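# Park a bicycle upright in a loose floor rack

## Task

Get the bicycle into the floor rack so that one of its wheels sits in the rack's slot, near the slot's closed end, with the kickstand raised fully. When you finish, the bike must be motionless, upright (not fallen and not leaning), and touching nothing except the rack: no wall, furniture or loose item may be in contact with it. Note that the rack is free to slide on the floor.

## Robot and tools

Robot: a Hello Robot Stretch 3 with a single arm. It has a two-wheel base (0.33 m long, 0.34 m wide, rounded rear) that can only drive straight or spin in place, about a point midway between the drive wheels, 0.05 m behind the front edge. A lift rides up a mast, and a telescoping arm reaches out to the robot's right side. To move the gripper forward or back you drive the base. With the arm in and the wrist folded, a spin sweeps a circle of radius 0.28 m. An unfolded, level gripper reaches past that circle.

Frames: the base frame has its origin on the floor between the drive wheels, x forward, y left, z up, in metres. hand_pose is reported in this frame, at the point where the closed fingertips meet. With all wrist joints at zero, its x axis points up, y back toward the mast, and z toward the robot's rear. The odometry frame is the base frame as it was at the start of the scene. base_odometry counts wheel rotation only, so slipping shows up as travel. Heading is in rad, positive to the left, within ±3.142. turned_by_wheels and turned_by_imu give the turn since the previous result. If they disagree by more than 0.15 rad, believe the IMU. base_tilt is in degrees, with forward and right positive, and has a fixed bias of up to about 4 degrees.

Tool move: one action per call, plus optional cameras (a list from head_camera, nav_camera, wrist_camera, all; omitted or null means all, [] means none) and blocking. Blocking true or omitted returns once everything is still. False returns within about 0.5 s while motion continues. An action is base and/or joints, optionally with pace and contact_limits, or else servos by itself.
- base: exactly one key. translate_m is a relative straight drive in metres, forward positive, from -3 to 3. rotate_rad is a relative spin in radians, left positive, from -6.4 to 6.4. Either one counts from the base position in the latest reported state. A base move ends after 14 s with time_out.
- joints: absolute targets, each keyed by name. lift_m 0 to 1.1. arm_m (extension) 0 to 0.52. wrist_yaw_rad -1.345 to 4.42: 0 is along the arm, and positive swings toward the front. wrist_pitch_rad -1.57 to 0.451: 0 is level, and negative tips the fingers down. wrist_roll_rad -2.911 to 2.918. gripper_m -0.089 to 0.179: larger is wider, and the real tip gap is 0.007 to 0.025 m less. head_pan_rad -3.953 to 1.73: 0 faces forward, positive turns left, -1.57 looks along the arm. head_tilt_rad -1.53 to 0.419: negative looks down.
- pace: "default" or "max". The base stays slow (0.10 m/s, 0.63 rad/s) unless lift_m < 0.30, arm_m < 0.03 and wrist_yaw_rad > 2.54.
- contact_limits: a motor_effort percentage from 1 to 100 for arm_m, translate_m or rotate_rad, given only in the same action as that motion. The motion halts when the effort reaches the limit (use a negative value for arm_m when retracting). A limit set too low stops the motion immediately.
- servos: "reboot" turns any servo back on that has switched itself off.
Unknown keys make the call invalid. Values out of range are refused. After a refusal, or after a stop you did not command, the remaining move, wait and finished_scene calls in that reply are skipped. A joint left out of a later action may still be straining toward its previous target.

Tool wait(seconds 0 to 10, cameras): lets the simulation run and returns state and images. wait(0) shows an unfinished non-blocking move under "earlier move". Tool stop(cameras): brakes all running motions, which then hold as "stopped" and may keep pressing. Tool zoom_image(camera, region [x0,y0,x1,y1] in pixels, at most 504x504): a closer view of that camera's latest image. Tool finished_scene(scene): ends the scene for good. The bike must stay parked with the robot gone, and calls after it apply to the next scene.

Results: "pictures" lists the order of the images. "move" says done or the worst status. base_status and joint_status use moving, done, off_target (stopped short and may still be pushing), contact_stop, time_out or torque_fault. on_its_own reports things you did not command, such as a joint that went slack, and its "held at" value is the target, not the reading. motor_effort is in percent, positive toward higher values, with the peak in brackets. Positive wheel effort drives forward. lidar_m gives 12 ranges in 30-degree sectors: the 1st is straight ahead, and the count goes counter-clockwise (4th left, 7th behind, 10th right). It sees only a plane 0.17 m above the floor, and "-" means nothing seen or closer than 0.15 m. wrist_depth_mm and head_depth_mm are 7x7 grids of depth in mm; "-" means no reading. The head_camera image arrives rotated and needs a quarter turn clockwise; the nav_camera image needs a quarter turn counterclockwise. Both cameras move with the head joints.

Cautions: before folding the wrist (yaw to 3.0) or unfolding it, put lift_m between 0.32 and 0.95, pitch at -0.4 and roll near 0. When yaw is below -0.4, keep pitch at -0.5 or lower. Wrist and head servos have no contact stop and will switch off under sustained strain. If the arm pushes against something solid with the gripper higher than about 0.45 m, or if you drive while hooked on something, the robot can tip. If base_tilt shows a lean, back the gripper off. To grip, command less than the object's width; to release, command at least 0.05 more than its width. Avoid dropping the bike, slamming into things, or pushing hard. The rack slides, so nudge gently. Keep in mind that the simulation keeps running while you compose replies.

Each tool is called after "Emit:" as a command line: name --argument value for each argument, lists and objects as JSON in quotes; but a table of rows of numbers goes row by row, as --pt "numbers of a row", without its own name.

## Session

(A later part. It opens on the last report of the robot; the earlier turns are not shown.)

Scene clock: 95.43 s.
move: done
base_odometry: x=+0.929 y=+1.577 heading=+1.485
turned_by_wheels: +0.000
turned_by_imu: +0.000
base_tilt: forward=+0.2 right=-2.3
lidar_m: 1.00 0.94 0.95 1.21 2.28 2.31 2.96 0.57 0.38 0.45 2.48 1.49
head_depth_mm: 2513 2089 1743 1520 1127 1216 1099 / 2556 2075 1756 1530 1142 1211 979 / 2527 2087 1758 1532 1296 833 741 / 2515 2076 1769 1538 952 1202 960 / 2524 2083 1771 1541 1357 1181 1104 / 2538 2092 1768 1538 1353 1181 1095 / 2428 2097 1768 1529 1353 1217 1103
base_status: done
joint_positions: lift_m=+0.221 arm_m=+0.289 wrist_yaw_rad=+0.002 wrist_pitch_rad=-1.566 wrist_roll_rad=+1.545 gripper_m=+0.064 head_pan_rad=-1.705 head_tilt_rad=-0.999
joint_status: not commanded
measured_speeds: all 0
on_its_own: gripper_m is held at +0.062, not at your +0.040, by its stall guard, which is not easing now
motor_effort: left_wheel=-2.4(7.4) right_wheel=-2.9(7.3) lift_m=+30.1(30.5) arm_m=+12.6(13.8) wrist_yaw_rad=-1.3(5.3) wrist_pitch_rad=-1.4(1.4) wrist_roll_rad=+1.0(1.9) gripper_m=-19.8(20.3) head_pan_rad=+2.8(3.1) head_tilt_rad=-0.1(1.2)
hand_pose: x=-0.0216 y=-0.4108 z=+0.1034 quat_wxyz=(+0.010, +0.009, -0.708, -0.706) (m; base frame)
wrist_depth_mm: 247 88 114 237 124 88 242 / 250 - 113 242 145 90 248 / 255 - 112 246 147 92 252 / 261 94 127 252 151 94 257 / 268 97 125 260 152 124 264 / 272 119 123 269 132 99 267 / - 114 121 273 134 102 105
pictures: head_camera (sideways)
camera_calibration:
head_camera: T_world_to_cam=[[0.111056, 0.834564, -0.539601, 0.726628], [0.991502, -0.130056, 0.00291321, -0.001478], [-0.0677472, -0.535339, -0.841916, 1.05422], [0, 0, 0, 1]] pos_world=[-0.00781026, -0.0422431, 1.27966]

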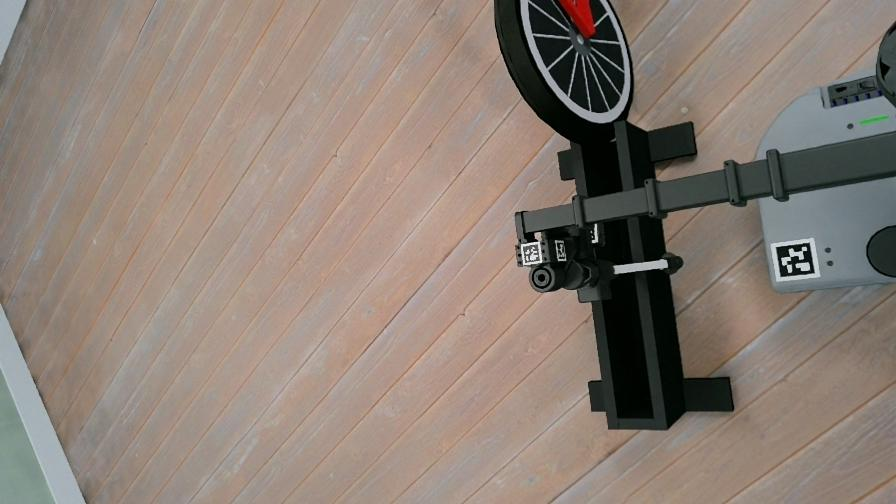

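Emit:
move --joints '{"lift_m": 0.216}' --cameras '[]'

Emit:
move --joints '{"gripper_m": 0.17}' --cameras '["wrist_camera"]'

Emit:
move --joints '{"lift_m": 0.4}' --cameras '["head_camera", "wrist_camera"]'

Emit:
zoom_image --camera "head_camera" --region '[500, 20, 700, 220]'

Scene clock: 96.43 s.
move: done
base_odometry: x=+0.929 y=+1.577 heading=+1.485
turned_by_wheels: +0.000
turned_by_imu: +0.000
base_tilt: forward=+0.1 right=-2.3
lidar_m: 1.01 0.94 0.95 1.22 2.28 2.32 2.96 0.57 0.48 2.67 2.48 1.49
head_depth_mm: 2554 2079 1739 1528 1125 1210 1100 / 2515 2080 1752 1539 1146 1215 977 / 2509 2092 1760 1522 1309 835 746 / 2530 2081 1755 1521 955 1196 962 / 2557 2079 1767 1543 1357 1184 1100 / 2546 2076 1768 1540 1359 1174 1100 / 2431 2093 1763 1540 1354 1213 1100
base_status: not commanded
joint_positions: lift_m=+0.216 arm_m=+0.289 wrist_yaw_rad=+0.002 wrist_pitch_rad=-1.567 wrist_roll_rad=+1.545 gripper_m=+0.064 head_pan_rad=-1.705 head_tilt_rad=-0.999
joint_status: all done
measured_speeds: all 0
on_its_own: gripper_m is held at +0.062, not at your +0.040, by its stall guard, which is not easing now
motor_effort: left_wheel=-2.5(2.5) right_wheel=-2.4(3.1) lift_m=+25.4(31.9) arm_m=+11.4(12.3) wrist_yaw_rad=-1.6(2.5) wrist_pitch_rad=-0.8(1.2) wrist_roll_rad=+0.9(1.1) gripper_m=-19.7(20.2) head_pan_rad=+1.6(3.1) head_tilt_rad=-0.3(1.2)
hand_pose: x=-0.0216 y=-0.4105 z=+0.0984 quat_wxyz=(+0.010, +0.009, -0.708, -0.706) (m; base frame)
wrist_depth_mm: 242 90 98 240 125 89 238 / 246 - 129 241 147 90 243 / 251 92 111 247 149 93 249 / 256 95 125 254 153 95 252 / 263 98 123 262 154 97 260 / 267 121 122 267 133 99 262 / 114 115 120 273 135 102 106
pictures: none
No camera images: "cameras" was empty.

Scene clock: 98.03 s.
move: done
base_odometry: x=+0.929 y=+1.577 heading=+1.485
turned_by_wheels: +0.000
turned_by_imu: +0.000
base_tilt: forward=+0.1 right=-2.3
lidar_m: 1.01 0.94 0.95 1.21 2.28 2.31 2.96 0.57 0.48 2.66 2.48 1.48
head_depth_mm: 2529 2111 1753 1534 1119 1217 1091 / 2527 2079 1781 1534 1149 1210 972 / 2541 2059 1775 1531 1315 834 745 / 2520 2058 1767 1532 961 1202 962 / 2541 2091 1782 1537 1350 1182 1105 / 2545 2062 1778 1528 1353 1178 1099 / 2426 2106 1759 1549 1357 1218 1099
base_status: not commanded
joint_positions: lift_m=+0.216 arm_m=+0.289 wrist_yaw_rad=+0.002 wrist_pitch_rad=-1.568 wrist_roll_rad=+1.546 gripper_m=+0.170 head_pan_rad=-1.705 head_tilt_rad=-0.999
joint_status: all done
measured_speeds: all 0
motor_effort: left_wheel=-2.4(2.7) right_wheel=-2.2(2.5) lift_m=+28.7(28.8) arm_m=+10.4(11.8) wrist_yaw_rad=-1.5(2.7) wrist_pitch_rad=-0.9(1.2) wrist_roll_rad=+0.9(1.1) gripper_m=+0.4(82.6) head_pan_rad=+3.1(3.2) head_tilt_rad=-1.2(1.4)
hand_pose: x=-0.0216 y=-0.4104 z=+0.0984 quat_wxyz=(+0.010, +0.009, -0.708, -0.706) (m; base frame)
wrist_depth_mm: 241 89 112 238 126 89 237 / 246 - 130 246 148 91 242 / 252 93 110 247 151 93 248 / 257 96 125 253 153 95 254 / 263 142 123 260 154 125 261 / 267 122 121 266 133 100 117 / 113 116 120 274 135 102 111
pictures: wrist_camera
camera_calibration:
wrist_camera: T_world_to_cam=[[0.0335379, 0.999408, -0.00761299, 0.415208], [0.990847, -0.0322521, 0.131078, 0.0287222], [0.130755, -0.0119394, -0.991343, 0.260949], [0, 0, 0, 1]] pos_world=[-0.076505, -0.41092, 0.258086]

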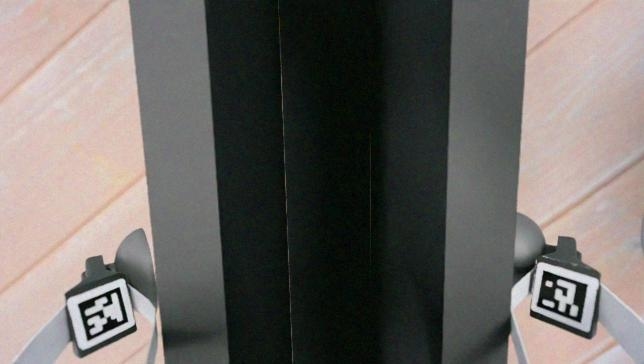

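Scene clock: 100.53 s.
move: done
base_odometry: x=+0.929 y=+1.577 heading=+1.485
turned_by_wheels: +0.000
turned_by_imu: +0.000
base_tilt: forward=+0.2 right=-2.3
lidar_m: 1.01 0.94 0.95 1.21 2.28 2.31 2.95 0.57 0.47 2.66 2.48 1.49
head_depth_mm: 2511 2084 1766 1542 1121 1212 1097 / 2515 2102 1753 1550 1142 1218 971 / 2539 2077 1762 1539 733 656 935 / 2524 2087 1772 1531 935 1201 964 / 2533 2053 1759 1539 1337 1180 1106 / 2524 2066 1768 1544 1358 1178 1108 / 2412 2083 1772 1535 1373 1215 1103
base_status: not commanded
joint_positions: lift_m=+0.400 arm_m=+0.289 wrist_yaw_rad=+0.002 wrist_pitch_rad=-1.568 wrist_roll_rad=+1.546 gripper_m=+0.170 head_pan_rad=-1.705 head_tilt_rad=-0.999
joint_status: all done
measured_speeds: all 0
motor_effort: left_wheel=-2.0(2.7) right_wheel=-2.2(2.5) lift_m=+30.0(33.5) arm_m=+8.2(10.4) wrist_yaw_rad=-1.7(3.0) wrist_pitch_rad=-0.7(1.2) wrist_roll_rad=+0.9(1.0) gripper_m=+0.3(0.9) head_pan_rad=+2.1(3.2) head_tilt_rad=-0.4(1.1)
hand_pose: x=-0.0216 y=-0.4104 z=+0.2824 quat_wxyz=(+0.010, +0.009, -0.708, -0.706) (m; base frame)
wrist_depth_mm: 417 416 408 407 411 410 295 / 423 419 424 418 419 415 294 / 433 431 429 433 427 427 297 / 442 438 440 438 441 437 297 / 450 443 457 447 447 374 291 / 464 140 458 457 459 129 117 / 112 471 471 359 457 467 111
pictures: head_camera (sideways), wrist_camera
camera_calibration:
head_camera: T_world_to_cam=[[0.111055, 0.834564, -0.539601, 0.726628], [0.991502, -0.130055, 0.00291321, -0.001478], [-0.0677468, -0.53534, -0.841916, 1.05422], [0, 0, 0, 1]] pos_world=[-0.00781023, -0.0422432, 1.27966]
wrist_camera: T_world_to_cam=[[0.0336192, 0.999406, -0.00761305, 0.416609], [0.990845, -0.0323327, 0.131078, 0.00457027], [0.130754, -0.0119501, -0.991343, 0.443355], [0, 0, 0, 1]] pos_world=[-0.0765051, -0.410916, 0.442089]

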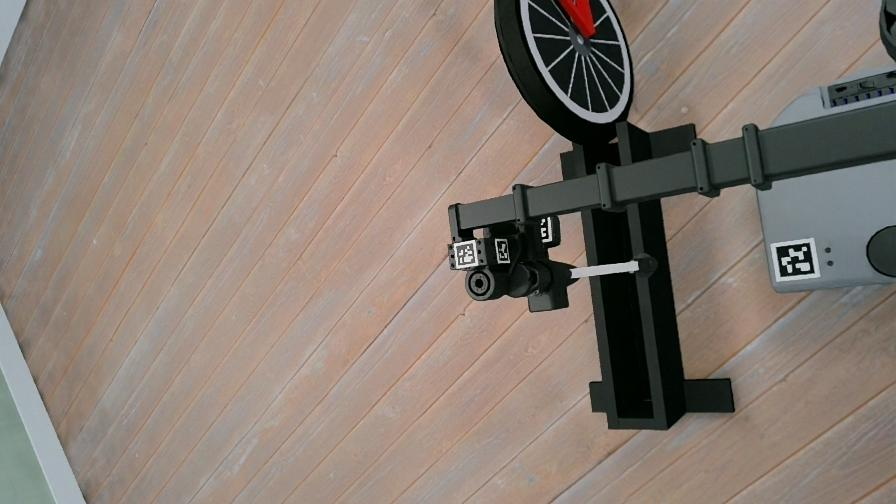

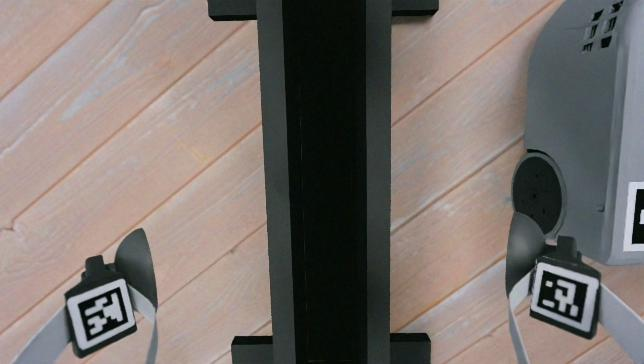

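Scaled by 2.520 from the camera's 896x504 image, which has a finer 1280x720 frame.

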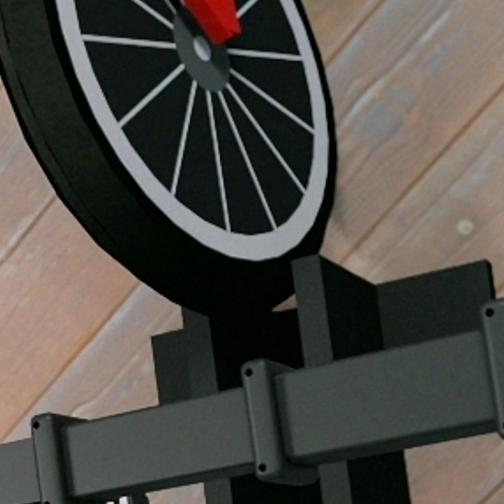

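Emit:
move --base '{"translate_m": 0.325}' --joints '{"wrist_roll_rad": -1.596, "gripper_m": 0.06}' --cameras '["wrist_camera"]'

Emit:
move --joints '{"lift_m": 0.225, "head_pan_rad": -1.9}'

Scene clock: 105.10 s.
move: done
base_odometry: x=+0.957 y=+1.901 heading=+1.485
turned_by_wheels: +0.000
turned_by_imu: +0.000
base_tilt: forward=+0.1 right=-2.3
lidar_m: 0.72 0.67 0.69 0.88 1.91 2.50 1.38 0.71 3.12 2.46 2.29 1.07
head_depth_mm: 2572 2075 1768 1549 1257 1218 1104 / 2518 2067 1764 1545 1296 1214 962 / 2533 2068 1777 1528 731 655 936 / 2515 2098 1760 1547 1141 1197 965 / 2525 2096 1760 1540 1319 1214 1099 / 2397 2086 1769 1534 1369 1217 1106 / 2291 2105 1776 1544 1361 1219 1102
base_status: done
joint_positions: lift_m=+0.400 arm_m=+0.289 wrist_yaw_rad=+0.002 wrist_pitch_rad=-1.568 wrist_roll_rad=-1.592 gripper_m=+0.060 head_pan_rad=-1.705 head_tilt_rad=-0.999
joint_status: all done
measured_speeds: all 0
motor_effort: left_wheel=+3.1(7.6) right_wheel=+5.2(9.2) lift_m=+27.8(30.1) arm_m=+4.4(8.6) wrist_yaw_rad=-1.5(2.6) wrist_pitch_rad=-0.9(1.2) wrist_roll_rad=-1.9(2.8) gripper_m=+0.2(81.9) head_pan_rad=+1.7(3.2) head_tilt_rad=+0.3(1.4)
hand_pose: x=-0.0214 y=-0.4107 z=+0.2824 quat_wxyz=(+0.708, +0.706, +0.008, +0.008) (m; base frame)
wrist_depth_mm: 418 411 414 412 407 417 409 / 421 418 421 420 423 425 423 / 429 429 438 425 430 428 434 / 307 433 441 444 437 443 442 / 300 444 442 350 161 451 454 / 303 395 128 294 129 457 462 / 303 103 475 372 471 467 472
pictures: wrist_camera
camera_calibration:
wrist_camera: T_world_to_cam=[[-0.0377709, -0.999282, -0.0030794, -0.406723], [-0.990492, 0.0370304, 0.132493, -0.00993711], [-0.132284, 0.00805449, -0.991179, 0.445868], [0, 0, 0, 1]] pos_world=[0.033776, -0.409654, 0.441999]

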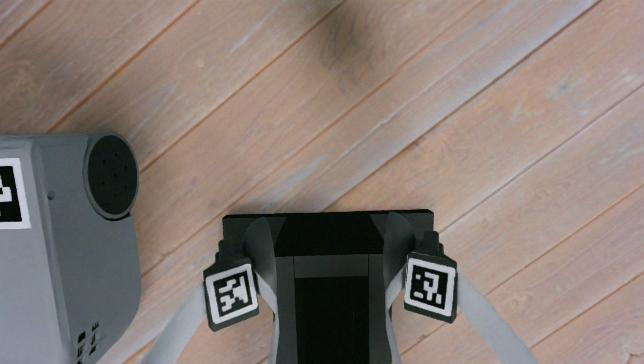

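Scene clock: 107.53 s.
move: done
base_odometry: x=+0.957 y=+1.901 heading=+1.485
turned_by_wheels: +0.000
turned_by_imu: +0.000
base_tilt: forward=+0.1 right=-2.3
lidar_m: 0.72 0.67 0.69 0.87 1.92 2.49 1.38 0.71 3.13 2.45 2.29 1.07
head_depth_mm: 2547 2078 1766 1518 1291 1219 1103 / 2545 2070 1765 1531 1291 1216 971 / 2567 2082 1766 1539 1290 1220 738 / 2559 2105 1769 1536 1155 1176 961 / 2539 2092 1768 1540 1001 1223 1094 / 2526 2094 1782 1554 1359 1211 1106 / 2477 2085 1765 1540 1368 1220 1103
base_status: not commanded
joint_positions: lift_m=+0.225 arm_m=+0.289 wrist_yaw_rad=+0.002 wrist_pitch_rad=-1.568 wrist_roll_rad=-1.592 gripper_m=+0.060 head_pan_rad=-1.895 head_tilt_rad=-0.999
joint_status: all done
measured_speeds: all 0
motor_effort: left_wheel=+3.5(3.8) right_wheel=+5.3(5.5) lift_m=+22.0(26.1) arm_m=+2.8(4.8) wrist_yaw_rad=-1.5(2.8) wrist_pitch_rad=-0.8(1.1) wrist_roll_rad=-1.8(2.0) gripper_m=-0.2(0.8) head_pan_rad=-2.0(4.2) head_tilt_rad=-0.7(1.3)
hand_pose: x=-0.0214 y=-0.4107 z=+0.1074 quat_wxyz=(+0.708, +0.706, +0.008, +0.008) (m; base frame)
wrist_depth_mm: 250 247 248 248 249 248 248 / 252 254 253 252 255 253 253 / 259 258 258 259 259 257 260 / 264 265 262 265 265 265 267 / 270 271 269 271 160 272 270 / 278 277 127 234 128 261 279 / 282 103 175 173 171 264 285
pictures: head_camera (sideways), nav_camera (sideways), wrist_camera
camera_calibration:
head_camera: T_world_to_cam=[[0.266668, 0.798573, -0.539601, 0.725679], [0.949099, -0.314965, 0.00291321, -0.00121934], [-0.167629, -0.512912, -0.841916, 1.05483], [0, 0, 0, 1]] pos_world=[-0.0155377, -0.038856, 1.27966]
nav_camera: T_world_to_cam=[[-0.2707, -0.78563, 0.556334, -0.678527], [-0.948137, 0.317604, -0.0128373, 0.073016], [-0.166609, -0.530956, -0.83086, 1.04216], [0, 0, 0, 1]] pos_world=[0.0591839, -0.00292224, 1.24431]
wrist_camera: T_world_to_cam=[[-0.0376287, -0.999287, -0.00307962, -0.407261], [-0.990497, 0.0368894, 0.132493, 0.0131912], [-0.132285, 0.0080359, -0.991179, 0.272403], [0, 0, 0, 1]] pos_world=[0.0337759, -0.409646, 0.266998]

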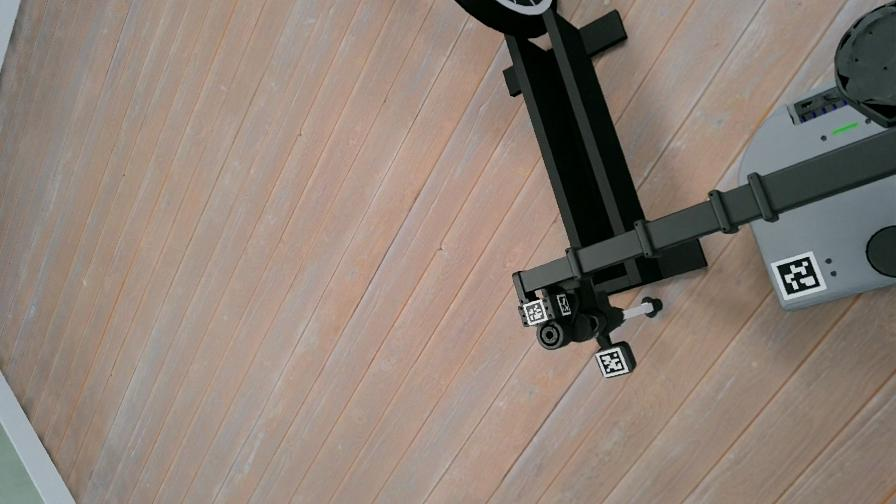

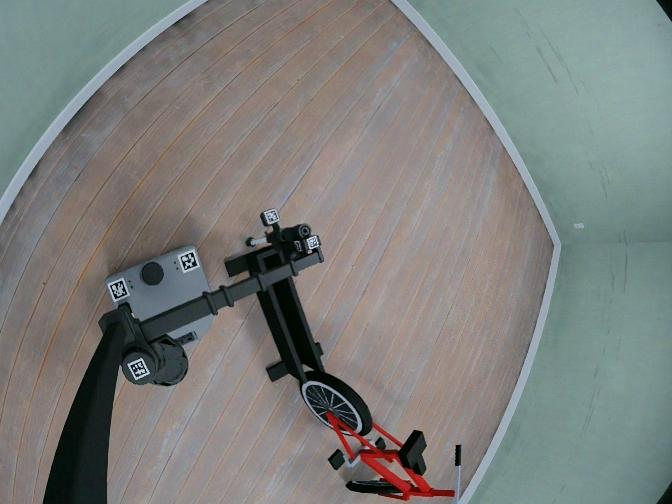

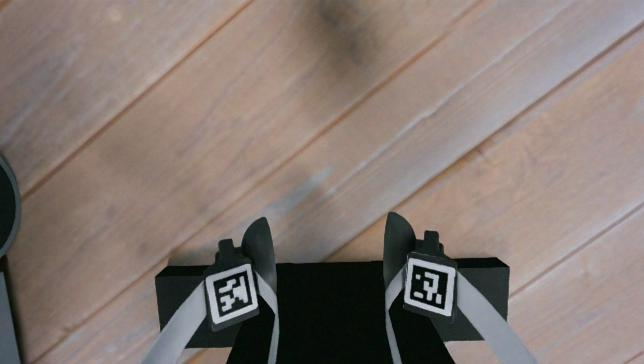

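Emit:
move --joints '{"lift_m": 0.217}' --cameras '[]'

Emit:
move --base '{"translate_m": -0.07}' --joints '{"head_pan_rad": -2.3, "head_tilt_rad": -0.9}' --contact_limits '{"translate_m": 40}' --cameras '["head_camera", "wrist_camera"]'

Scene clock: 108.40 s.
move: done
base_odometry: x=+0.957 y=+1.901 heading=+1.485
turned_by_wheels: +0.000
turned_by_imu: +0.000
base_tilt: forward=+0.1 right=-2.3
lidar_m: 0.72 0.67 0.69 0.88 1.92 2.51 1.38 0.71 3.13 2.46 2.29 1.07
head_depth_mm: 2511 2080 1767 1531 1288 1216 1093 / 2534 2075 1778 1540 1295 1206 978 / 2527 2071 1775 1529 1294 1208 752 / 2515 2088 1758 1541 1151 1181 963 / 2523 2100 1781 1543 1021 1217 1092 / 2527 2113 1779 1536 1365 1221 1096 / 2464 2096 1781 1546 1353 1220 1104
base_status: not commanded
joint_positions: lift_m=+0.217 arm_m=+0.289 wrist_yaw_rad=+0.002 wrist_pitch_rad=-1.568 wrist_roll_rad=-1.592 gripper_m=+0.060 head_pan_rad=-1.895 head_tilt_rad=-0.999
joint_status: all done
measured_speeds: all 0
motor_effort: left_wheel=+3.4(3.6) right_wheel=+5.2(5.4) lift_m=+24.4(24.4) arm_m=+2.1(2.7) wrist_yaw_rad=-1.5(2.3) wrist_pitch_rad=-0.9(1.0) wrist_roll_rad=-2.0(2.0) gripper_m=-0.2(0.4) head_pan_rad=-2.4(3.1) head_tilt_rad=-0.2(1.5)
hand_pose: x=-0.0214 y=-0.4107 z=+0.0994 quat_wxyz=(+0.708, +0.706, +0.008, +0.008) (m; base frame)
wrist_depth_mm: 240 239 241 241 238 239 241 / 246 246 244 245 246 246 247 / 251 251 252 250 252 251 252 / 255 258 258 257 258 257 257 / 263 264 261 262 161 260 263 / 269 267 127 234 128 259 268 / 273 103 175 173 170 271 274
pictures: none
No camera images: "cameras" was empty.

Scene clock: 110.20 s.
move: done
base_odometry: x=+0.951 y=+1.831 heading=+1.486
turned_by_wheels: +0.001
turned_by_imu: +0.002
base_tilt: forward=+0.1 right=-2.3
lidar_m: 0.78 0.73 0.74 0.95 2.09 2.46 3.15 0.66 3.06 2.50 2.33 1.16
head_depth_mm: 2660 2343 1438 1553 1424 1245 1114 / 2737 2440 1834 1305 1385 1246 1112 / 2790 2414 1964 1603 1300 1247 973 / 2807 2464 1976 1658 1367 1225 773 / 2839 2451 1966 1660 1417 1126 1100 / 2927 2439 1983 1666 1422 938 1119 / 2984 2452 1972 1651 1419 1201 1109
base_status: done
joint_positions: lift_m=+0.217 arm_m=+0.289 wrist_yaw_rad=-0.008 wrist_pitch_rad=-1.567 wrist_roll_rad=-1.592 gripper_m=+0.060 head_pan_rad=-2.295 head_tilt_rad=-0.902
joint_status: all done
measured_speeds: all 0
on_its_own: right_wheel is at rest, and its effort (-26.5) is outside its rest range (-21 to +21)
motor_effort: left_wheel=+7.8(9.9) right_wheel=-26.5(33.2) lift_m=+29.2(32.0) arm_m=+0.5(2.1) wrist_yaw_rad=+7.9(7.9) wrist_pitch_rad=-1.0(1.1) wrist_roll_rad=-1.9(2.0) gripper_m=+0.5(0.9) head_pan_rad=-2.1(4.0) head_tilt_rad=+1.0(2.3)
contact_limits: translate_m 40 (maximum 100)
hand_pose: x=-0.0212 y=-0.4108 z=+0.0994 quat_wxyz=(+0.708, +0.706, +0.005, +0.004) (m; base frame)
wrist_depth_mm: 242 242 242 243 242 241 243 / 247 247 246 246 246 246 248 / 252 252 253 254 251 254 252 / 259 257 258 254 258 257 258 / 261 262 260 262 159 261 263 / 265 268 129 170 128 249 269 / 272 101 121 125 122 122 275
pictures: head_camera (sideways), wrist_camera
camera_calibration:
head_camera: T_world_to_cam=[[0.519397, 0.589446, -0.618693, 0.827179], [0.75161, -0.659603, 0.00255925, 0.000445822], [-0.406583, -0.466345, -0.785629, 0.983112], [0, 0, 0, 1]] pos_world=[-0.030252, -0.0288135, 1.28413]
wrist_camera: T_world_to_cam=[[-0.0478077, -0.998853, -0.00275479, -0.407431], [-0.99007, 0.0470219, 0.13248, 0.0186608], [-0.132199, 0.00906101, -0.991182, 0.264928], [0, 0, 0, 1]] pos_world=[0.0340204, -0.410241, 0.258997]

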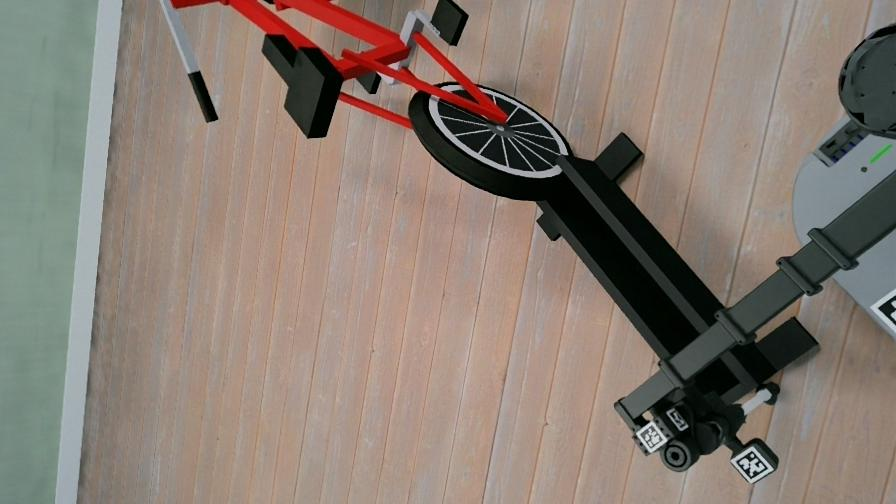

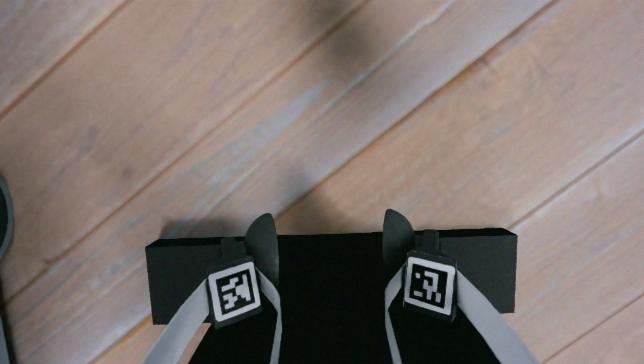

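Emit:
move --base '{"translate_m": -0.06}' --contact_limits '{"translate_m": 55}' --cameras '["head_camera", "wrist_camera"]'

Emit:
zoom_image --camera "head_camera" --region '[400, 40, 650, 290]'

Scene clock: 112.07 s.
move: contact_stop
base_odometry: x=+0.948 y=+1.786 heading=+1.576
turned_by_wheels: +0.090
turned_by_imu: +0.092
base_tilt: forward=+0.1 right=-2.4
lidar_m: 0.80 0.77 0.80 1.08 2.41 2.48 1.32 0.47 0.37 0.37 2.36 1.10
head_depth_mm: 2641 2451 1256 1444 1412 1254 1112 / 2719 2440 1982 1271 1341 1244 1108 / 2765 2440 1970 1661 1252 1260 989 / 2775 2430 1988 1647 1426 1206 773 / 2909 2449 1956 1675 1414 1104 1098 / 2973 2447 1993 1659 1440 909 1113 / 3018 2457 1969 1662 1437 1207 1110
base_status: translate_m contact_stop (by the wheels' count: -0.0456 of -0.0600)
joint_positions: lift_m=+0.217 arm_m=+0.289 wrist_yaw_rad=-0.004 wrist_pitch_rad=-1.566 wrist_roll_rad=-1.592 gripper_m=+0.060 head_pan_rad=-2.297 head_tilt_rad=-0.901
joint_status: not commanded
measured_speeds: all 0
on_its_own: a drive wheel is slack since a contact_stop
motor_effort: left_wheel=-5.1(19.0) right_wheel=+0.6(54.9) lift_m=+24.9(29.7) arm_m=-4.3(4.3) wrist_yaw_rad=+2.6(12.3) wrist_pitch_rad=-1.4(1.4) wrist_roll_rad=-1.8(2.1) gripper_m=+0.6(2.3) head_pan_rad=-1.1(2.7) head_tilt_rad=+0.3(2.2)
contact_limits: translate_m 55 (maximum 100)
hand_pose: x=-0.0213 y=-0.4112 z=+0.0994 quat_wxyz=(+0.709, +0.706, +0.007, +0.006) (m; base frame)
wrist_depth_mm: 240 240 240 239 242 241 242 / 246 245 247 246 246 246 245 / 250 251 251 251 252 251 253 / 255 256 258 258 256 257 258 / 263 261 260 262 161 261 264 / 268 266 128 212 129 266 268 / 274 103 150 156 154 253 275
pictures: head_camera (sideways), wrist_camera
camera_calibration:
head_camera: T_world_to_cam=[[0.519925, 0.587989, -0.619635, 0.828403], [0.750467, -0.660903, 0.00255472, 0.000458685], [-0.408016, -0.466344, -0.784886, 0.982155], [0, 0, 0, 1]] pos_world=[-0.030316, -0.0287663, 1.28419]
wrist_camera: T_world_to_cam=[[-0.0428375, -0.999081, -0.00127308, -0.407964], [-0.990291, 0.0422919, 0.132423, 0.0166273], [-0.132248, 0.00693341, -0.991192, 0.264012], [0, 0, 0, 1]] pos_world=[0.0339048, -0.410123, 0.258966]

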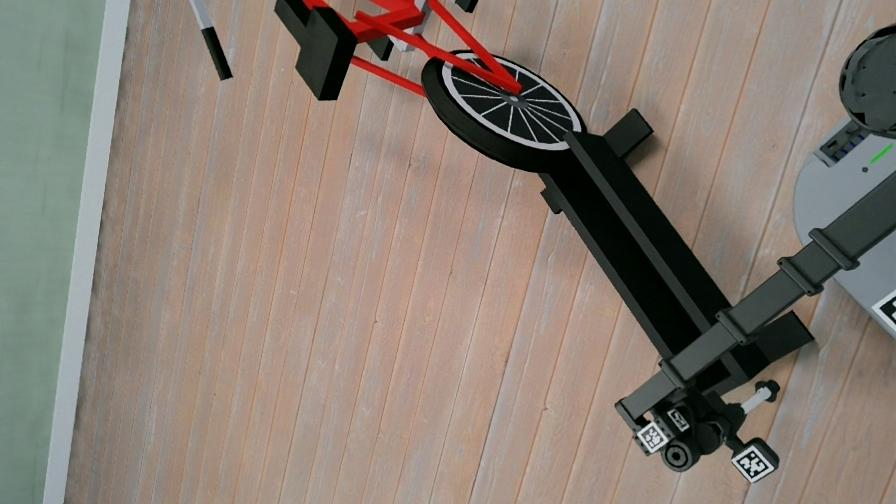

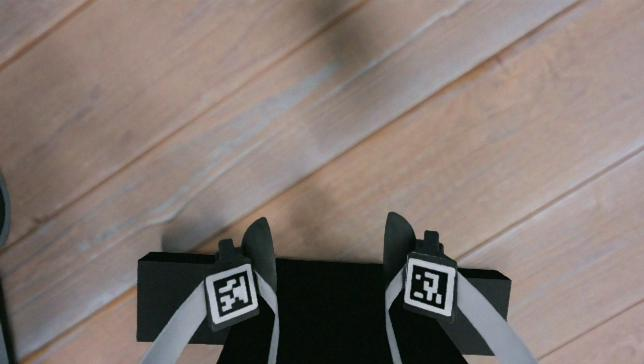

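Scaled by 2.016 from the camera's 896x504 image, which has a finer 1280x720 frame.

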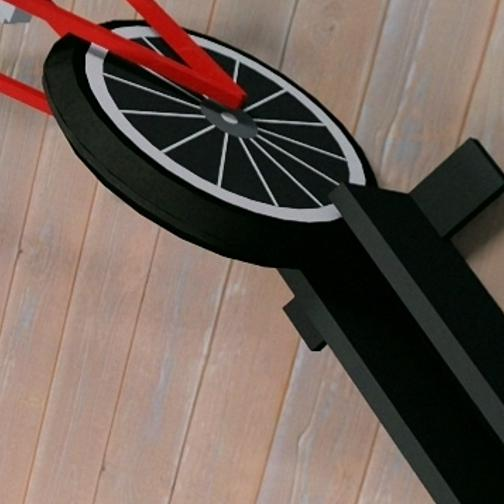

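Emit:
move --joints '{"lift_m": 0.42}' --cameras '[]'

Emit:
move --base '{"translate_m": 0.15}' --joints '{"arm_m": 0.0}' --cameras '["head_camera"]'

Emit:
move --base '{"rotate_rad": -1.16}' --joints '{"wrist_roll_rad": 0.0, "gripper_m": 0.0}' --cameras '[]'

Emit:
move --base '{"translate_m": 0.425}' --cameras '[]'

Emit:
move --base '{"rotate_rad": -0.42}' --joints '{"head_pan_rad": -1.57, "head_tilt_rad": -0.9}' --cameras '["head_camera", "wrist_camera"]'

Scene clock: 115.37 s.
move: done
base_odometry: x=+0.948 y=+1.786 heading=+1.576
turned_by_wheels: +0.000
turned_by_imu: +0.000
base_tilt: forward=+0.1 right=-2.3
lidar_m: 0.80 0.77 0.80 1.08 2.42 2.48 1.32 0.47 0.37 0.37 2.36 1.10
head_depth_mm: 2609 2418 1250 1436 1430 1249 558 / 2720 2403 1989 1279 1347 1246 1110 / 2774 2429 1980 1661 1256 1245 974 / 2832 2444 1966 1657 1425 1211 584 / 2867 2445 1965 1658 1431 652 1110 / 2961 2456 1977 1656 1420 1182 1115 / 3109 2437 1975 1651 736 813 1107
base_status: not commanded
joint_positions: lift_m=+0.420 arm_m=+0.289 wrist_yaw_rad=-0.004 wrist_pitch_rad=-1.566 wrist_roll_rad=-1.592 gripper_m=+0.060 head_pan_rad=-2.297 head_tilt_rad=-0.901
joint_status: all done
measured_speeds: all 0
on_its_own: a drive wheel is slack since a contact_stop
motor_effort: left_wheel=-5.1(5.6) right_wheel=+0.6(0.8) lift_m=+29.1(33.4) arm_m=-12.3(13.1) wrist_yaw_rad=+2.9(4.1) wrist_pitch_rad=-1.3(1.5) wrist_roll_rad=-1.8(2.0) gripper_m=-0.2(0.9) head_pan_rad=-2.4(2.5) head_tilt_rad=+1.0(1.8)
contact_limits: translate_m 55 (maximum 100)
hand_pose: x=-0.0213 y=-0.4112 z=+0.3024 quat_wxyz=(+0.709, +0.706, +0.007, +0.006) (m; base frame)
wrist_depth_mm: 424 430 429 430 438 436 434 / 438 434 438 440 439 440 438 / 448 450 453 452 449 451 453 / 309 435 457 460 462 464 463 / 310 434 436 309 161 471 474 / 313 400 127 424 129 478 481 / 324 103 494 314 490 488 502
pictures: none
No camera images: "cameras" was empty.

Scene clock: 118.70 s.
move: done
base_odometry: x=+0.947 y=+1.936 heading=+1.576
turned_by_wheels: +0.000
turned_by_imu: +0.000
base_tilt: forward=+0.1 right=-2.3
lidar_m: 0.66 0.64 0.66 0.90 2.43 2.57 1.47 0.50 0.42 2.38 2.28 0.91
head_depth_mm: 2704 2435 1823 1357 1428 1250 556 / 2856 2448 1967 1579 1354 1253 1117 / 2838 2407 1989 1650 1310 1249 976 / 2914 2431 1983 1654 1430 1209 577 / 3030 2434 1984 1655 1438 1213 581 / 3106 2454 1962 1653 1431 1249 1119 / 3091 2449 1995 1683 1428 1248 1117
base_status: done
joint_positions: lift_m=+0.420 arm_m=+0.000 wrist_yaw_rad=-0.001 wrist_pitch_rad=-1.566 wrist_roll_rad=-1.594 gripper_m=+0.060 head_pan_rad=-2.297 head_tilt_rad=-0.901
joint_status: all done
measured_speeds: all 0
motor_effort: left_wheel=+1.2(6.3) right_wheel=+6.2(10.3) lift_m=+24.1(28.9) arm_m=-13.0(17.1) wrist_yaw_rad=+0.9(3.6) wrist_pitch_rad=-1.2(1.5) wrist_roll_rad=-1.1(2.0) gripper_m=+0.5(1.0) head_pan_rad=-1.4(2.6) head_tilt_rad=+0.9(1.5)
hand_pose: x=-0.0213 y=-0.1222 z=+0.3024 quat_wxyz=(+0.708, +0.706, +0.008, +0.007) (m; base frame)
wrist_depth_mm: 427 429 430 431 429 432 433 / 444 437 439 438 438 448 443 / 447 311 305 300 458 449 452 / 301 296 300 299 461 457 469 / 308 307 307 308 160 468 472 / 312 316 127 316 129 480 485 / 320 102 323 321 495 400 386
pictures: head_camera (sideways)
camera_calibration:
head_camera: T_world_to_cam=[[0.519925, 0.587989, -0.619635, 0.828403], [0.750467, -0.660903, 0.00255472, 0.000458684], [-0.408016, -0.466344, -0.784886, 0.982155], [0, 0, 0, 1]] pos_world=[-0.030316, -0.0287664, 1.28419]

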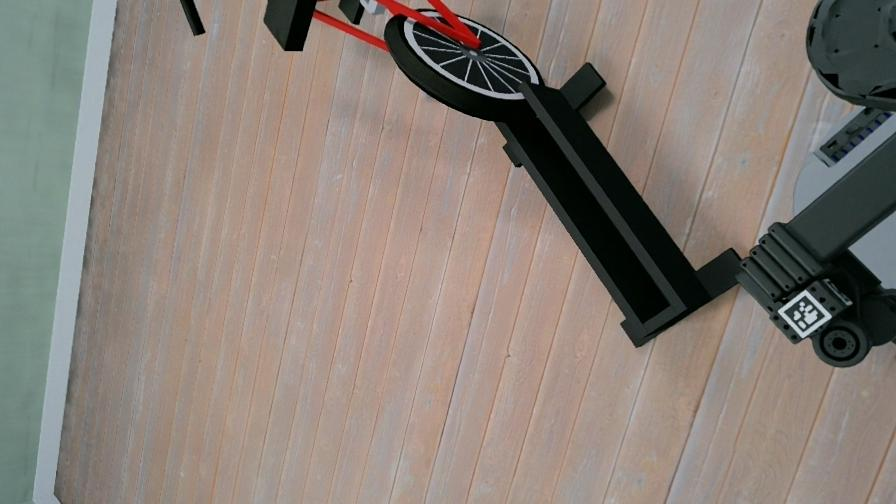

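Scene clock: 121.63 s.
move: done
base_odometry: x=+0.947 y=+1.936 heading=+0.417
turned_by_wheels: -1.160
turned_by_imu: -1.177
base_tilt: forward=+0.1 right=-2.4
lidar_m: 2.28 1.04 0.69 0.64 0.65 0.81 1.73 2.50 3.14 0.55 0.42 2.48
head_depth_mm: 2369 2462 1993 1663 1419 1250 559 / 2561 2432 1986 1648 1421 1248 1112 / 2737 2422 1981 1648 1425 1251 971 / 2944 2417 1991 1666 1429 1247 580 / 3038 2420 1977 1648 1429 1251 583 / 3235 2442 1973 1660 1425 1253 1092 / 3061 2462 1960 1657 1424 1250 1116
base_status: done
joint_positions: lift_m=+0.420 arm_m=+0.000 wrist_yaw_rad=-0.001 wrist_pitch_rad=-1.566 wrist_roll_rad=-0.004 gripper_m=+0.000 head_pan_rad=-2.297 head_tilt_rad=-0.901
joint_status: all done
measured_speeds: all 0
motor_effort: left_wheel=+7.3(11.2) right_wheel=-6.5(8.9) lift_m=+27.4(27.7) arm_m=-13.2(13.2) wrist_yaw_rad=+0.9(2.6) wrist_pitch_rad=-1.2(1.4) wrist_roll_rad=+0.8(1.7) gripper_m=-1.5(80.1) head_pan_rad=-1.0(2.8) head_tilt_rad=+0.2(1.2)
hand_pose: x=-0.0216 y=-0.1221 z=+0.3024 quat_wxyz=(+0.502, +0.499, -0.500, -0.499) (m; base frame)
wrist_depth_mm: 429 414 434 432 434 432 435 / 441 442 439 446 442 437 447 / 455 454 453 447 451 453 450 / 463 463 464 301 301 304 459 / 476 465 470 162 309 306 462 / 484 483 476 130 314 316 476 / 493 495 125 306 318 321 489
pictures: none
No camera images: "cameras" was empty.

Scene clock: 127.00 s.
move: done
base_odometry: x=+1.336 y=+2.108 heading=+0.417
turned_by_wheels: +0.000
turned_by_imu: +0.001
base_tilt: forward=+0.1 right=-2.3
lidar_m: 1.86 1.13 0.75 0.69 0.70 0.88 1.87 2.93 0.37 3.06 3.03 2.01
head_depth_mm: 2761 2455 1989 1656 1427 1251 557 / 2941 2399 1958 1657 1423 1248 1110 / 3064 2434 1967 1649 1409 1249 976 / 3234 2428 1965 1647 1427 1249 579 / 3226 2436 1965 1648 1397 1201 581 / 3236 2430 1774 1476 1394 1234 1101 / 3041 2400 1714 1642 1423 1247 1108
base_status: done
joint_positions: lift_m=+0.420 arm_m=+0.000 wrist_yaw_rad=-0.001 wrist_pitch_rad=-1.566 wrist_roll_rad=-0.004 gripper_m=+0.000 head_pan_rad=-2.297 head_tilt_rad=-0.901
joint_status: not commanded
measured_speeds: all 0
motor_effort: left_wheel=+7.0(11.6) right_wheel=+1.6(5.0) lift_m=+29.7(30.7) arm_m=-12.3(13.2) wrist_yaw_rad=+2.0(2.3) wrist_pitch_rad=-0.8(1.5) wrist_roll_rad=+0.8(1.0) gripper_m=-1.8(1.9) head_pan_rad=-1.1(2.4) head_tilt_rad=-0.2(1.6)
hand_pose: x=-0.0216 y=-0.1221 z=+0.3024 quat_wxyz=(+0.502, +0.499, -0.500, -0.499) (m; base frame)
wrist_depth_mm: 433 437 434 432 435 435 435 / 437 438 440 444 441 439 441 / 455 453 455 451 450 452 457 / 459 462 458 300 299 301 465 / 472 473 473 162 306 305 471 / 479 480 485 130 309 312 478 / 492 497 125 303 317 321 498
pictures: none
No camera images: "cameras" was empty.

Scene clock: 128.77 s.
move: done
base_odometry: x=+1.336 y=+2.108 heading=-0.003
turned_by_wheels: -0.420
turned_by_imu: -0.426
base_tilt: forward=+0.1 right=-2.3
lidar_m: 1.94 1.86 1.00 0.72 0.69 0.71 0.97 2.51 2.99 0.37 3.07 2.70
head_depth_mm: 3232 2425 1982 1665 1423 1252 1106 / 3179 2450 1987 1638 1432 1254 573 / 3220 2445 1970 1659 1428 1252 584 / 3115 2380 1669 1465 1368 1206 725 / 2949 2289 1926 1656 1428 1229 1116 / 2921 2455 1972 1651 1419 1245 1109 / 2791 2442 1965 1652 1429 1246 1114
base_status: done
joint_positions: lift_m=+0.420 arm_m=+0.000 wrist_yaw_rad=-0.001 wrist_pitch_rad=-1.566 wrist_roll_rad=-0.004 gripper_m=+0.000 head_pan_rad=-1.575 head_tilt_rad=-0.901
joint_status: all done
measured_speeds: all 0
motor_effort: left_wheel=+7.3(10.9) right_wheel=-6.6(9.4) lift_m=+29.3(30.3) arm_m=-12.7(12.7) wrist_yaw_rad=+1.4(2.1) wrist_pitch_rad=-1.4(1.4) wrist_roll_rad=+0.8(0.9) gripper_m=-0.8(1.8) head_pan_rad=+2.1(4.7) head_tilt_rad=+0.2(2.2)
hand_pose: x=-0.0216 y=-0.1221 z=+0.3024 quat_wxyz=(+0.502, +0.499, -0.500, -0.499) (m; base frame)
wrist_depth_mm: 440 435 432 432 436 432 429 / 444 442 444 445 442 436 442 / 456 450 452 449 452 454 450 / 461 461 460 299 299 301 458 / 469 476 472 161 308 309 468 / 480 484 473 130 309 316 487 / 494 495 125 307 319 323 490
pictures: head_camera (sideways), wrist_camera
camera_calibration:
head_camera: T_world_to_cam=[[0.00210221, 0.784887, -0.619635, 0.831562], [0.999997, -0.000661502, 0.00255472, -0.00106345], [0.00159528, -0.619638, -0.784886, 0.979656], [0, 0, 0, 1]] pos_world=[-0.00224749, -0.0456503, 1.28419]
wrist_camera: T_world_to_cam=[[-0.998319, 0.0577537, -0.00478074, -0.00943717], [0.0566716, 0.990187, 0.127741, 0.116947], [0.0121113, 0.127255, -0.991796, 0.481156], [0, 0, 0, 1]] pos_world=[-0.0218763, -0.176484, 0.462224]

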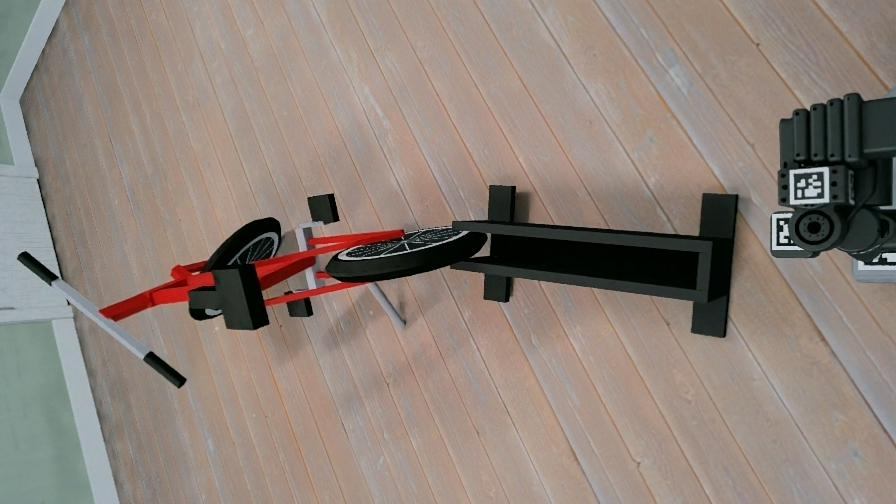

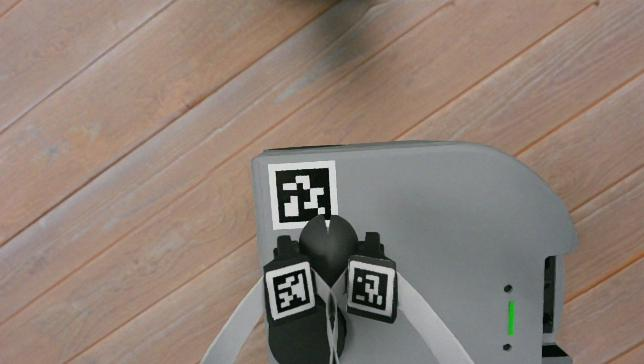

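Emit:
zoom_image --camera "head_camera" --region '[300, 150, 560, 350]'

Emit:
move --base '{"translate_m": -0.03}' --joints '{"head_tilt_rad": -0.75}' --cameras '["head_camera"]'

Emit:
zoom_image --camera "head_camera" --region '[380, 150, 640, 350]'

Scaled by 1.938 from the camera's 896x504 image, which has a finer 1280x720 frame.

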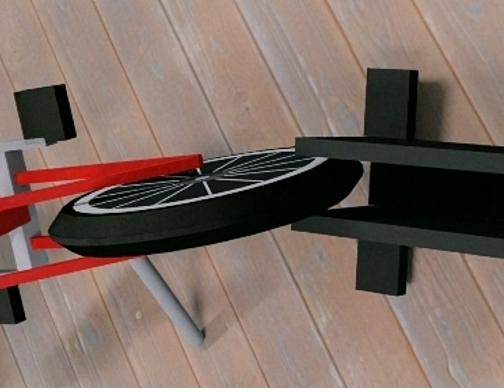

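Scene clock: 130.37 s.
move: done
base_odometry: x=+1.306 y=+2.108 heading=-0.003
turned_by_wheels: +0.000
turned_by_imu: +0.000
base_tilt: forward=+0.1 right=-2.3
lidar_m: 1.96 1.89 0.98 0.71 0.68 0.70 0.94 2.46 2.96 0.37 3.08 2.74
head_depth_mm: 3280 3308 2438 1901 1573 1318 1156 / 3539 3395 2450 1891 1578 1337 1145 / 3346 3317 2446 1886 1582 1332 1150 / 3150 3343 2358 1652 1393 1302 1111 / 2949 3260 1960 1839 1567 1299 1114 / 2812 3079 2443 1901 1577 1330 1151 / 2707 2946 2420 1912 1569 1338 1159
base_status: done
joint_positions: lift_m=+0.420 arm_m=+0.000 wrist_yaw_rad=-0.001 wrist_pitch_rad=-1.566 wrist_roll_rad=-0.004 gripper_m=+0.000 head_pan_rad=-1.575 head_tilt_rad=-0.754
joint_status: all done
measured_speeds: all 0
motor_effort: left_wheel=+0.6(4.2) right_wheel=-5.7(9.4) lift_m=+28.8(29.6) arm_m=-12.8(13.1) wrist_yaw_rad=+1.1(1.8) wrist_pitch_rad=-1.1(1.4) wrist_roll_rad=+0.8(0.9) gripper_m=-0.7(1.7) head_pan_rad=+2.6(3.5) head_tilt_rad=+1.6(3.3)
hand_pose: x=-0.0216 y=-0.1221 z=+0.3024 quat_wxyz=(+0.502, +0.499, -0.500, -0.499) (m; base frame)
wrist_depth_mm: 435 433 429 435 430 433 432 / 439 442 443 444 441 440 442 / 448 452 451 450 451 455 449 / 465 461 458 299 300 304 460 / 469 473 470 162 307 310 466 / 480 483 477 130 311 311 481 / 491 487 125 304 319 322 496
pictures: head_camera (sideways)
camera_calibration:
head_camera: T_world_to_cam=[[0.00158552, 0.685984, -0.727615, 0.972271], [0.999998, -0.000215797, 0.00197561, -0.000309953], [0.00119822, -0.727616, -0.685983, 0.851039], [0, 0, 0, 1]] pos_world=[-0.00225133, -0.0477328, 1.29124]

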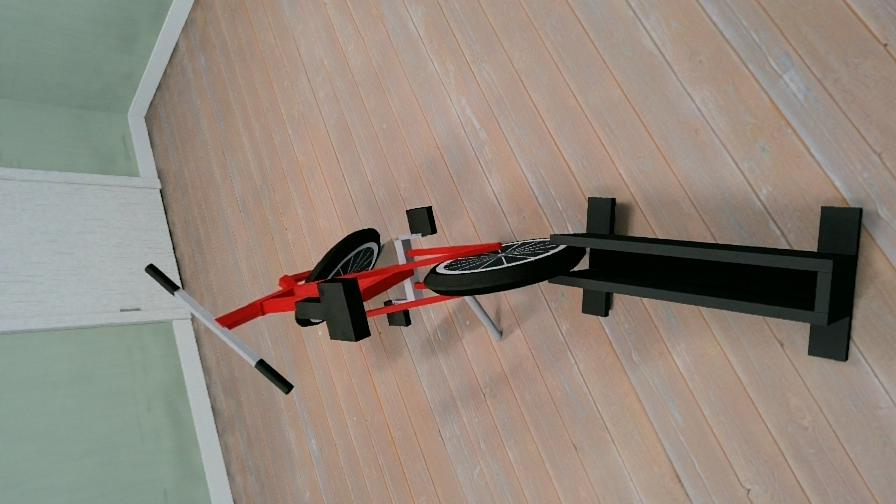

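Scaled by 1.938 from the camera's 896x504 image, which has a finer 1280x720 frame.

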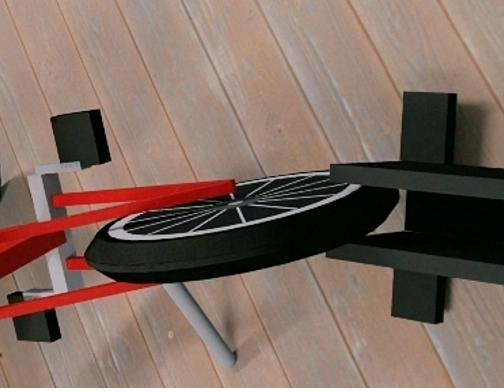

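Emit:
move --base '{"rotate_rad": 1.03}' --cameras '[]'

Emit:
move --base '{"translate_m": 0.16}' --cameras '[]'

Emit:
move --base '{"rotate_rad": -1.03}' --joints '{"wrist_pitch_rad": -0.1, "wrist_yaw_rad": -0.08, "gripper_m": 0.17, "arm_m": 0.06, "head_tilt_rad": -0.9, "head_pan_rad": -1.5}' --cameras '["head_camera", "wrist_camera"]'

Scene clock: 134.10 s.
move: done
base_odometry: x=+1.306 y=+2.108 heading=+1.027
turned_by_wheels: +1.030
turned_by_imu: +1.045
base_tilt: forward=+0.1 right=-2.3
lidar_m: 0.99 0.71 0.68 0.69 0.92 2.35 2.95 0.37 3.07 2.78 1.98 1.89
head_depth_mm: 2641 2899 2430 1891 1568 1332 1155 / 2724 3059 2439 1916 1567 1329 1153 / 2888 3148 2433 1912 1566 1336 1151 / 3071 3317 2464 1900 1563 1330 1150 / 3125 3193 2438 1920 1577 1329 1153 / 2626 2889 2465 1924 1581 1334 1158 / 2310 2482 2442 1901 1563 1325 1154
base_status: done
joint_positions: lift_m=+0.420 arm_m=+0.000 wrist_yaw_rad=-0.001 wrist_pitch_rad=-1.566 wrist_roll_rad=-0.004 gripper_m=+0.000 head_pan_rad=-1.575 head_tilt_rad=-0.754
joint_status: not commanded
measured_speeds: all 0
motor_effort: left_wheel=-6.1(9.4) right_wheel=+7.7(10.8) lift_m=+28.1(29.1) arm_m=-12.7(13.0) wrist_yaw_rad=+1.5(2.0) wrist_pitch_rad=-1.4(1.4) wrist_roll_rad=+0.8(0.9) gripper_m=-1.2(1.9) head_pan_rad=+2.2(3.5) head_tilt_rad=+2.2(2.8)
hand_pose: x=-0.0216 y=-0.1221 z=+0.3024 quat_wxyz=(+0.502, +0.499, -0.500, -0.499) (m; base frame)
wrist_depth_mm: 436 434 431 440 431 432 308 / 445 439 444 445 436 437 337 / 454 455 454 453 448 449 424 / 461 462 453 302 301 301 458 / 470 469 476 162 308 310 471 / 480 485 476 130 310 316 483 / 495 491 125 307 318 323 492
pictures: none
No camera images: "cameras" was empty.

Scene clock: 136.80 s.
move: done
base_odometry: x=+1.388 y=+2.245 heading=+1.027
turned_by_wheels: +0.000
turned_by_imu: +0.000
base_tilt: forward=+0.0 right=-2.3
lidar_m: 0.88 0.63 0.60 0.62 0.83 2.09 3.10 0.51 3.16 2.57 1.84 1.75
head_depth_mm: 2722 2988 2429 1910 1569 1338 1146 / 2845 3124 2437 1892 1558 1339 1151 / 3026 3208 2440 1912 1573 1328 1156 / 3115 3298 2433 1919 1573 1336 1157 / 2814 3033 2445 1918 1569 1325 1154 / 2424 2633 2420 1911 1576 1332 1160 / 2122 2282 2353 1920 1565 1326 1154
base_status: done
joint_positions: lift_m=+0.420 arm_m=+0.000 wrist_yaw_rad=-0.001 wrist_pitch_rad=-1.566 wrist_roll_rad=-0.004 gripper_m=+0.000 head_pan_rad=-1.575 head_tilt_rad=-0.754
joint_status: not commanded
measured_speeds: all 0
motor_effort: left_wheel=+0.3(5.6) right_wheel=+7.0(10.7) lift_m=+27.8(28.5) arm_m=-12.8(13.3) wrist_yaw_rad=+1.9(2.4) wrist_pitch_rad=-1.4(1.5) wrist_roll_rad=+0.8(1.0) gripper_m=-1.3(1.7) head_pan_rad=+2.6(3.2) head_tilt_rad=+2.6(2.8)
hand_pose: x=-0.0216 y=-0.1221 z=+0.3024 quat_wxyz=(+0.502, +0.499, -0.500, -0.499) (m; base frame)
wrist_depth_mm: 438 437 438 430 433 439 426 / 453 441 445 439 441 440 441 / 452 453 452 445 446 451 447 / 464 460 456 299 301 302 462 / 472 471 480 162 305 306 467 / 482 477 477 130 310 314 480 / 493 491 125 306 320 323 490
pictures: none
No camera images: "cameras" was empty.

Scene clock: 139.53 s.
move: done
base_odometry: x=+1.388 y=+2.245 heading=-0.003
turned_by_wheels: -1.030
turned_by_imu: -1.045
base_tilt: forward=+0.1 right=-2.3
lidar_m: 1.82 1.75 0.86 0.63 0.60 0.62 0.84 2.18 3.10 0.51 3.15 2.53
head_depth_mm: 3323 2509 1997 1682 1418 1258 1118 / 3370 2496 2017 1688 1438 1248 568 / 3246 2530 1719 1571 1401 711 624 / 3119 2253 1936 1682 1385 1211 1095 / 3035 2513 1995 1665 1450 1252 1117 / 2938 2493 1999 1677 1444 1260 1116 / 2803 2490 1994 1670 1444 1257 1114
base_status: done
joint_positions: lift_m=+0.420 arm_m=+0.060 wrist_yaw_rad=-0.077 wrist_pitch_rad=-0.123 wrist_roll_rad=-0.004 gripper_m=+0.170 head_pan_rad=-1.505 head_tilt_rad=-0.889
joint_status: all done
measured_speeds: all 0
motor_effort: left_wheel=+7.6(11.6) right_wheel=-6.8(9.2) lift_m=+27.1(28.1) arm_m=+13.3(17.1) wrist_yaw_rad=-2.8(6.6) wrist_pitch_rad=+3.7(5.9) wrist_roll_rad=+0.6(1.0) gripper_m=+0.1(82.8) head_pan_rad=+2.4(5.6) head_tilt_rad=-4.9(6.0)
hand_pose: x=-0.0409 y=-0.4556 z=+0.5034 quat_wxyz=(+0.705, +0.017, -0.705, -0.071) (m; base frame)
wrist_depth_mm: - - - - - - - / - - - - - - - / - - - - - - - / - - - - - - - / - - - - - - - / - 140 - 916 - 124 117 / 113 747 829 625 823 755 111
pictures: head_camera (sideways), wrist_camera
camera_calibration:
head_camera: T_world_to_cam=[[-0.0524061, 0.775438, -0.629246, 0.844416], [0.997582, 0.0694544, 0.00250804, -0.00098799], [0.0456487, -0.627593, -0.777202, 0.969397], [0, 0, 0, 1]] pos_world=[0.000986433, -0.0463369, 1.28477]
wrist_camera: T_world_to_cam=[[-0.99529, 0.0788795, -0.0563561, 0.027226], [0.074341, 0.24791, -0.965927, 0.635676], [-0.0622206, -0.965567, -0.252606, -0.149786], [0, 0, 0, 1]] pos_world=[-0.0294788, -0.304367, 0.577714]

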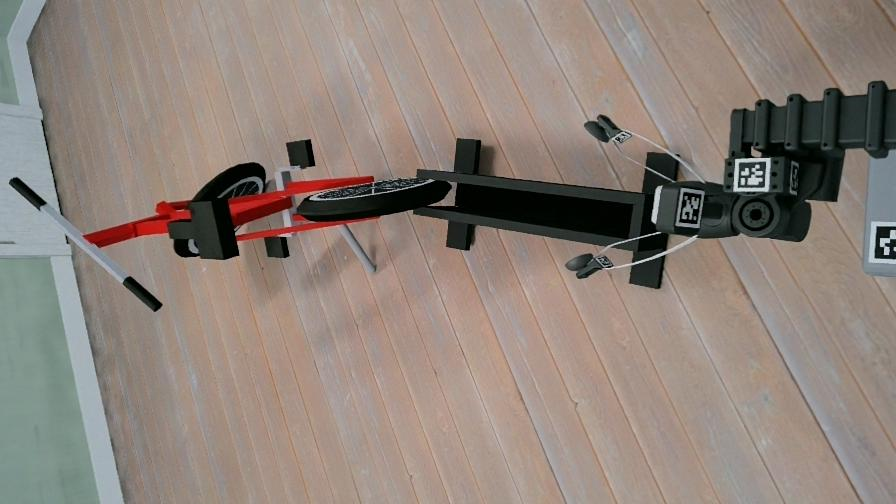

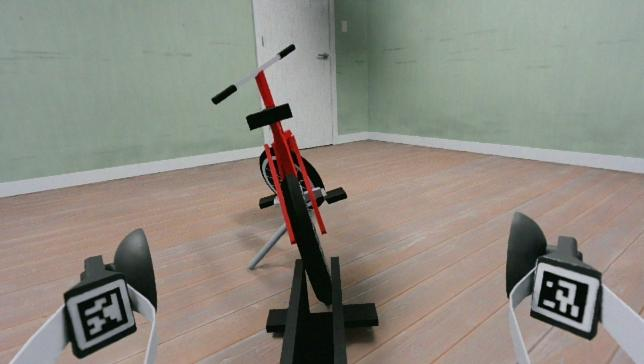

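Emit:
zoom_image --camera "wrist_camera" --region '[222, 60, 422, 364]'

Scaled by 1.658.

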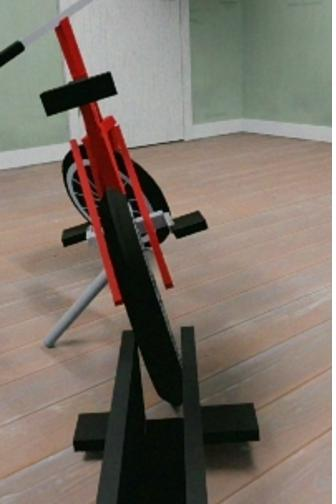

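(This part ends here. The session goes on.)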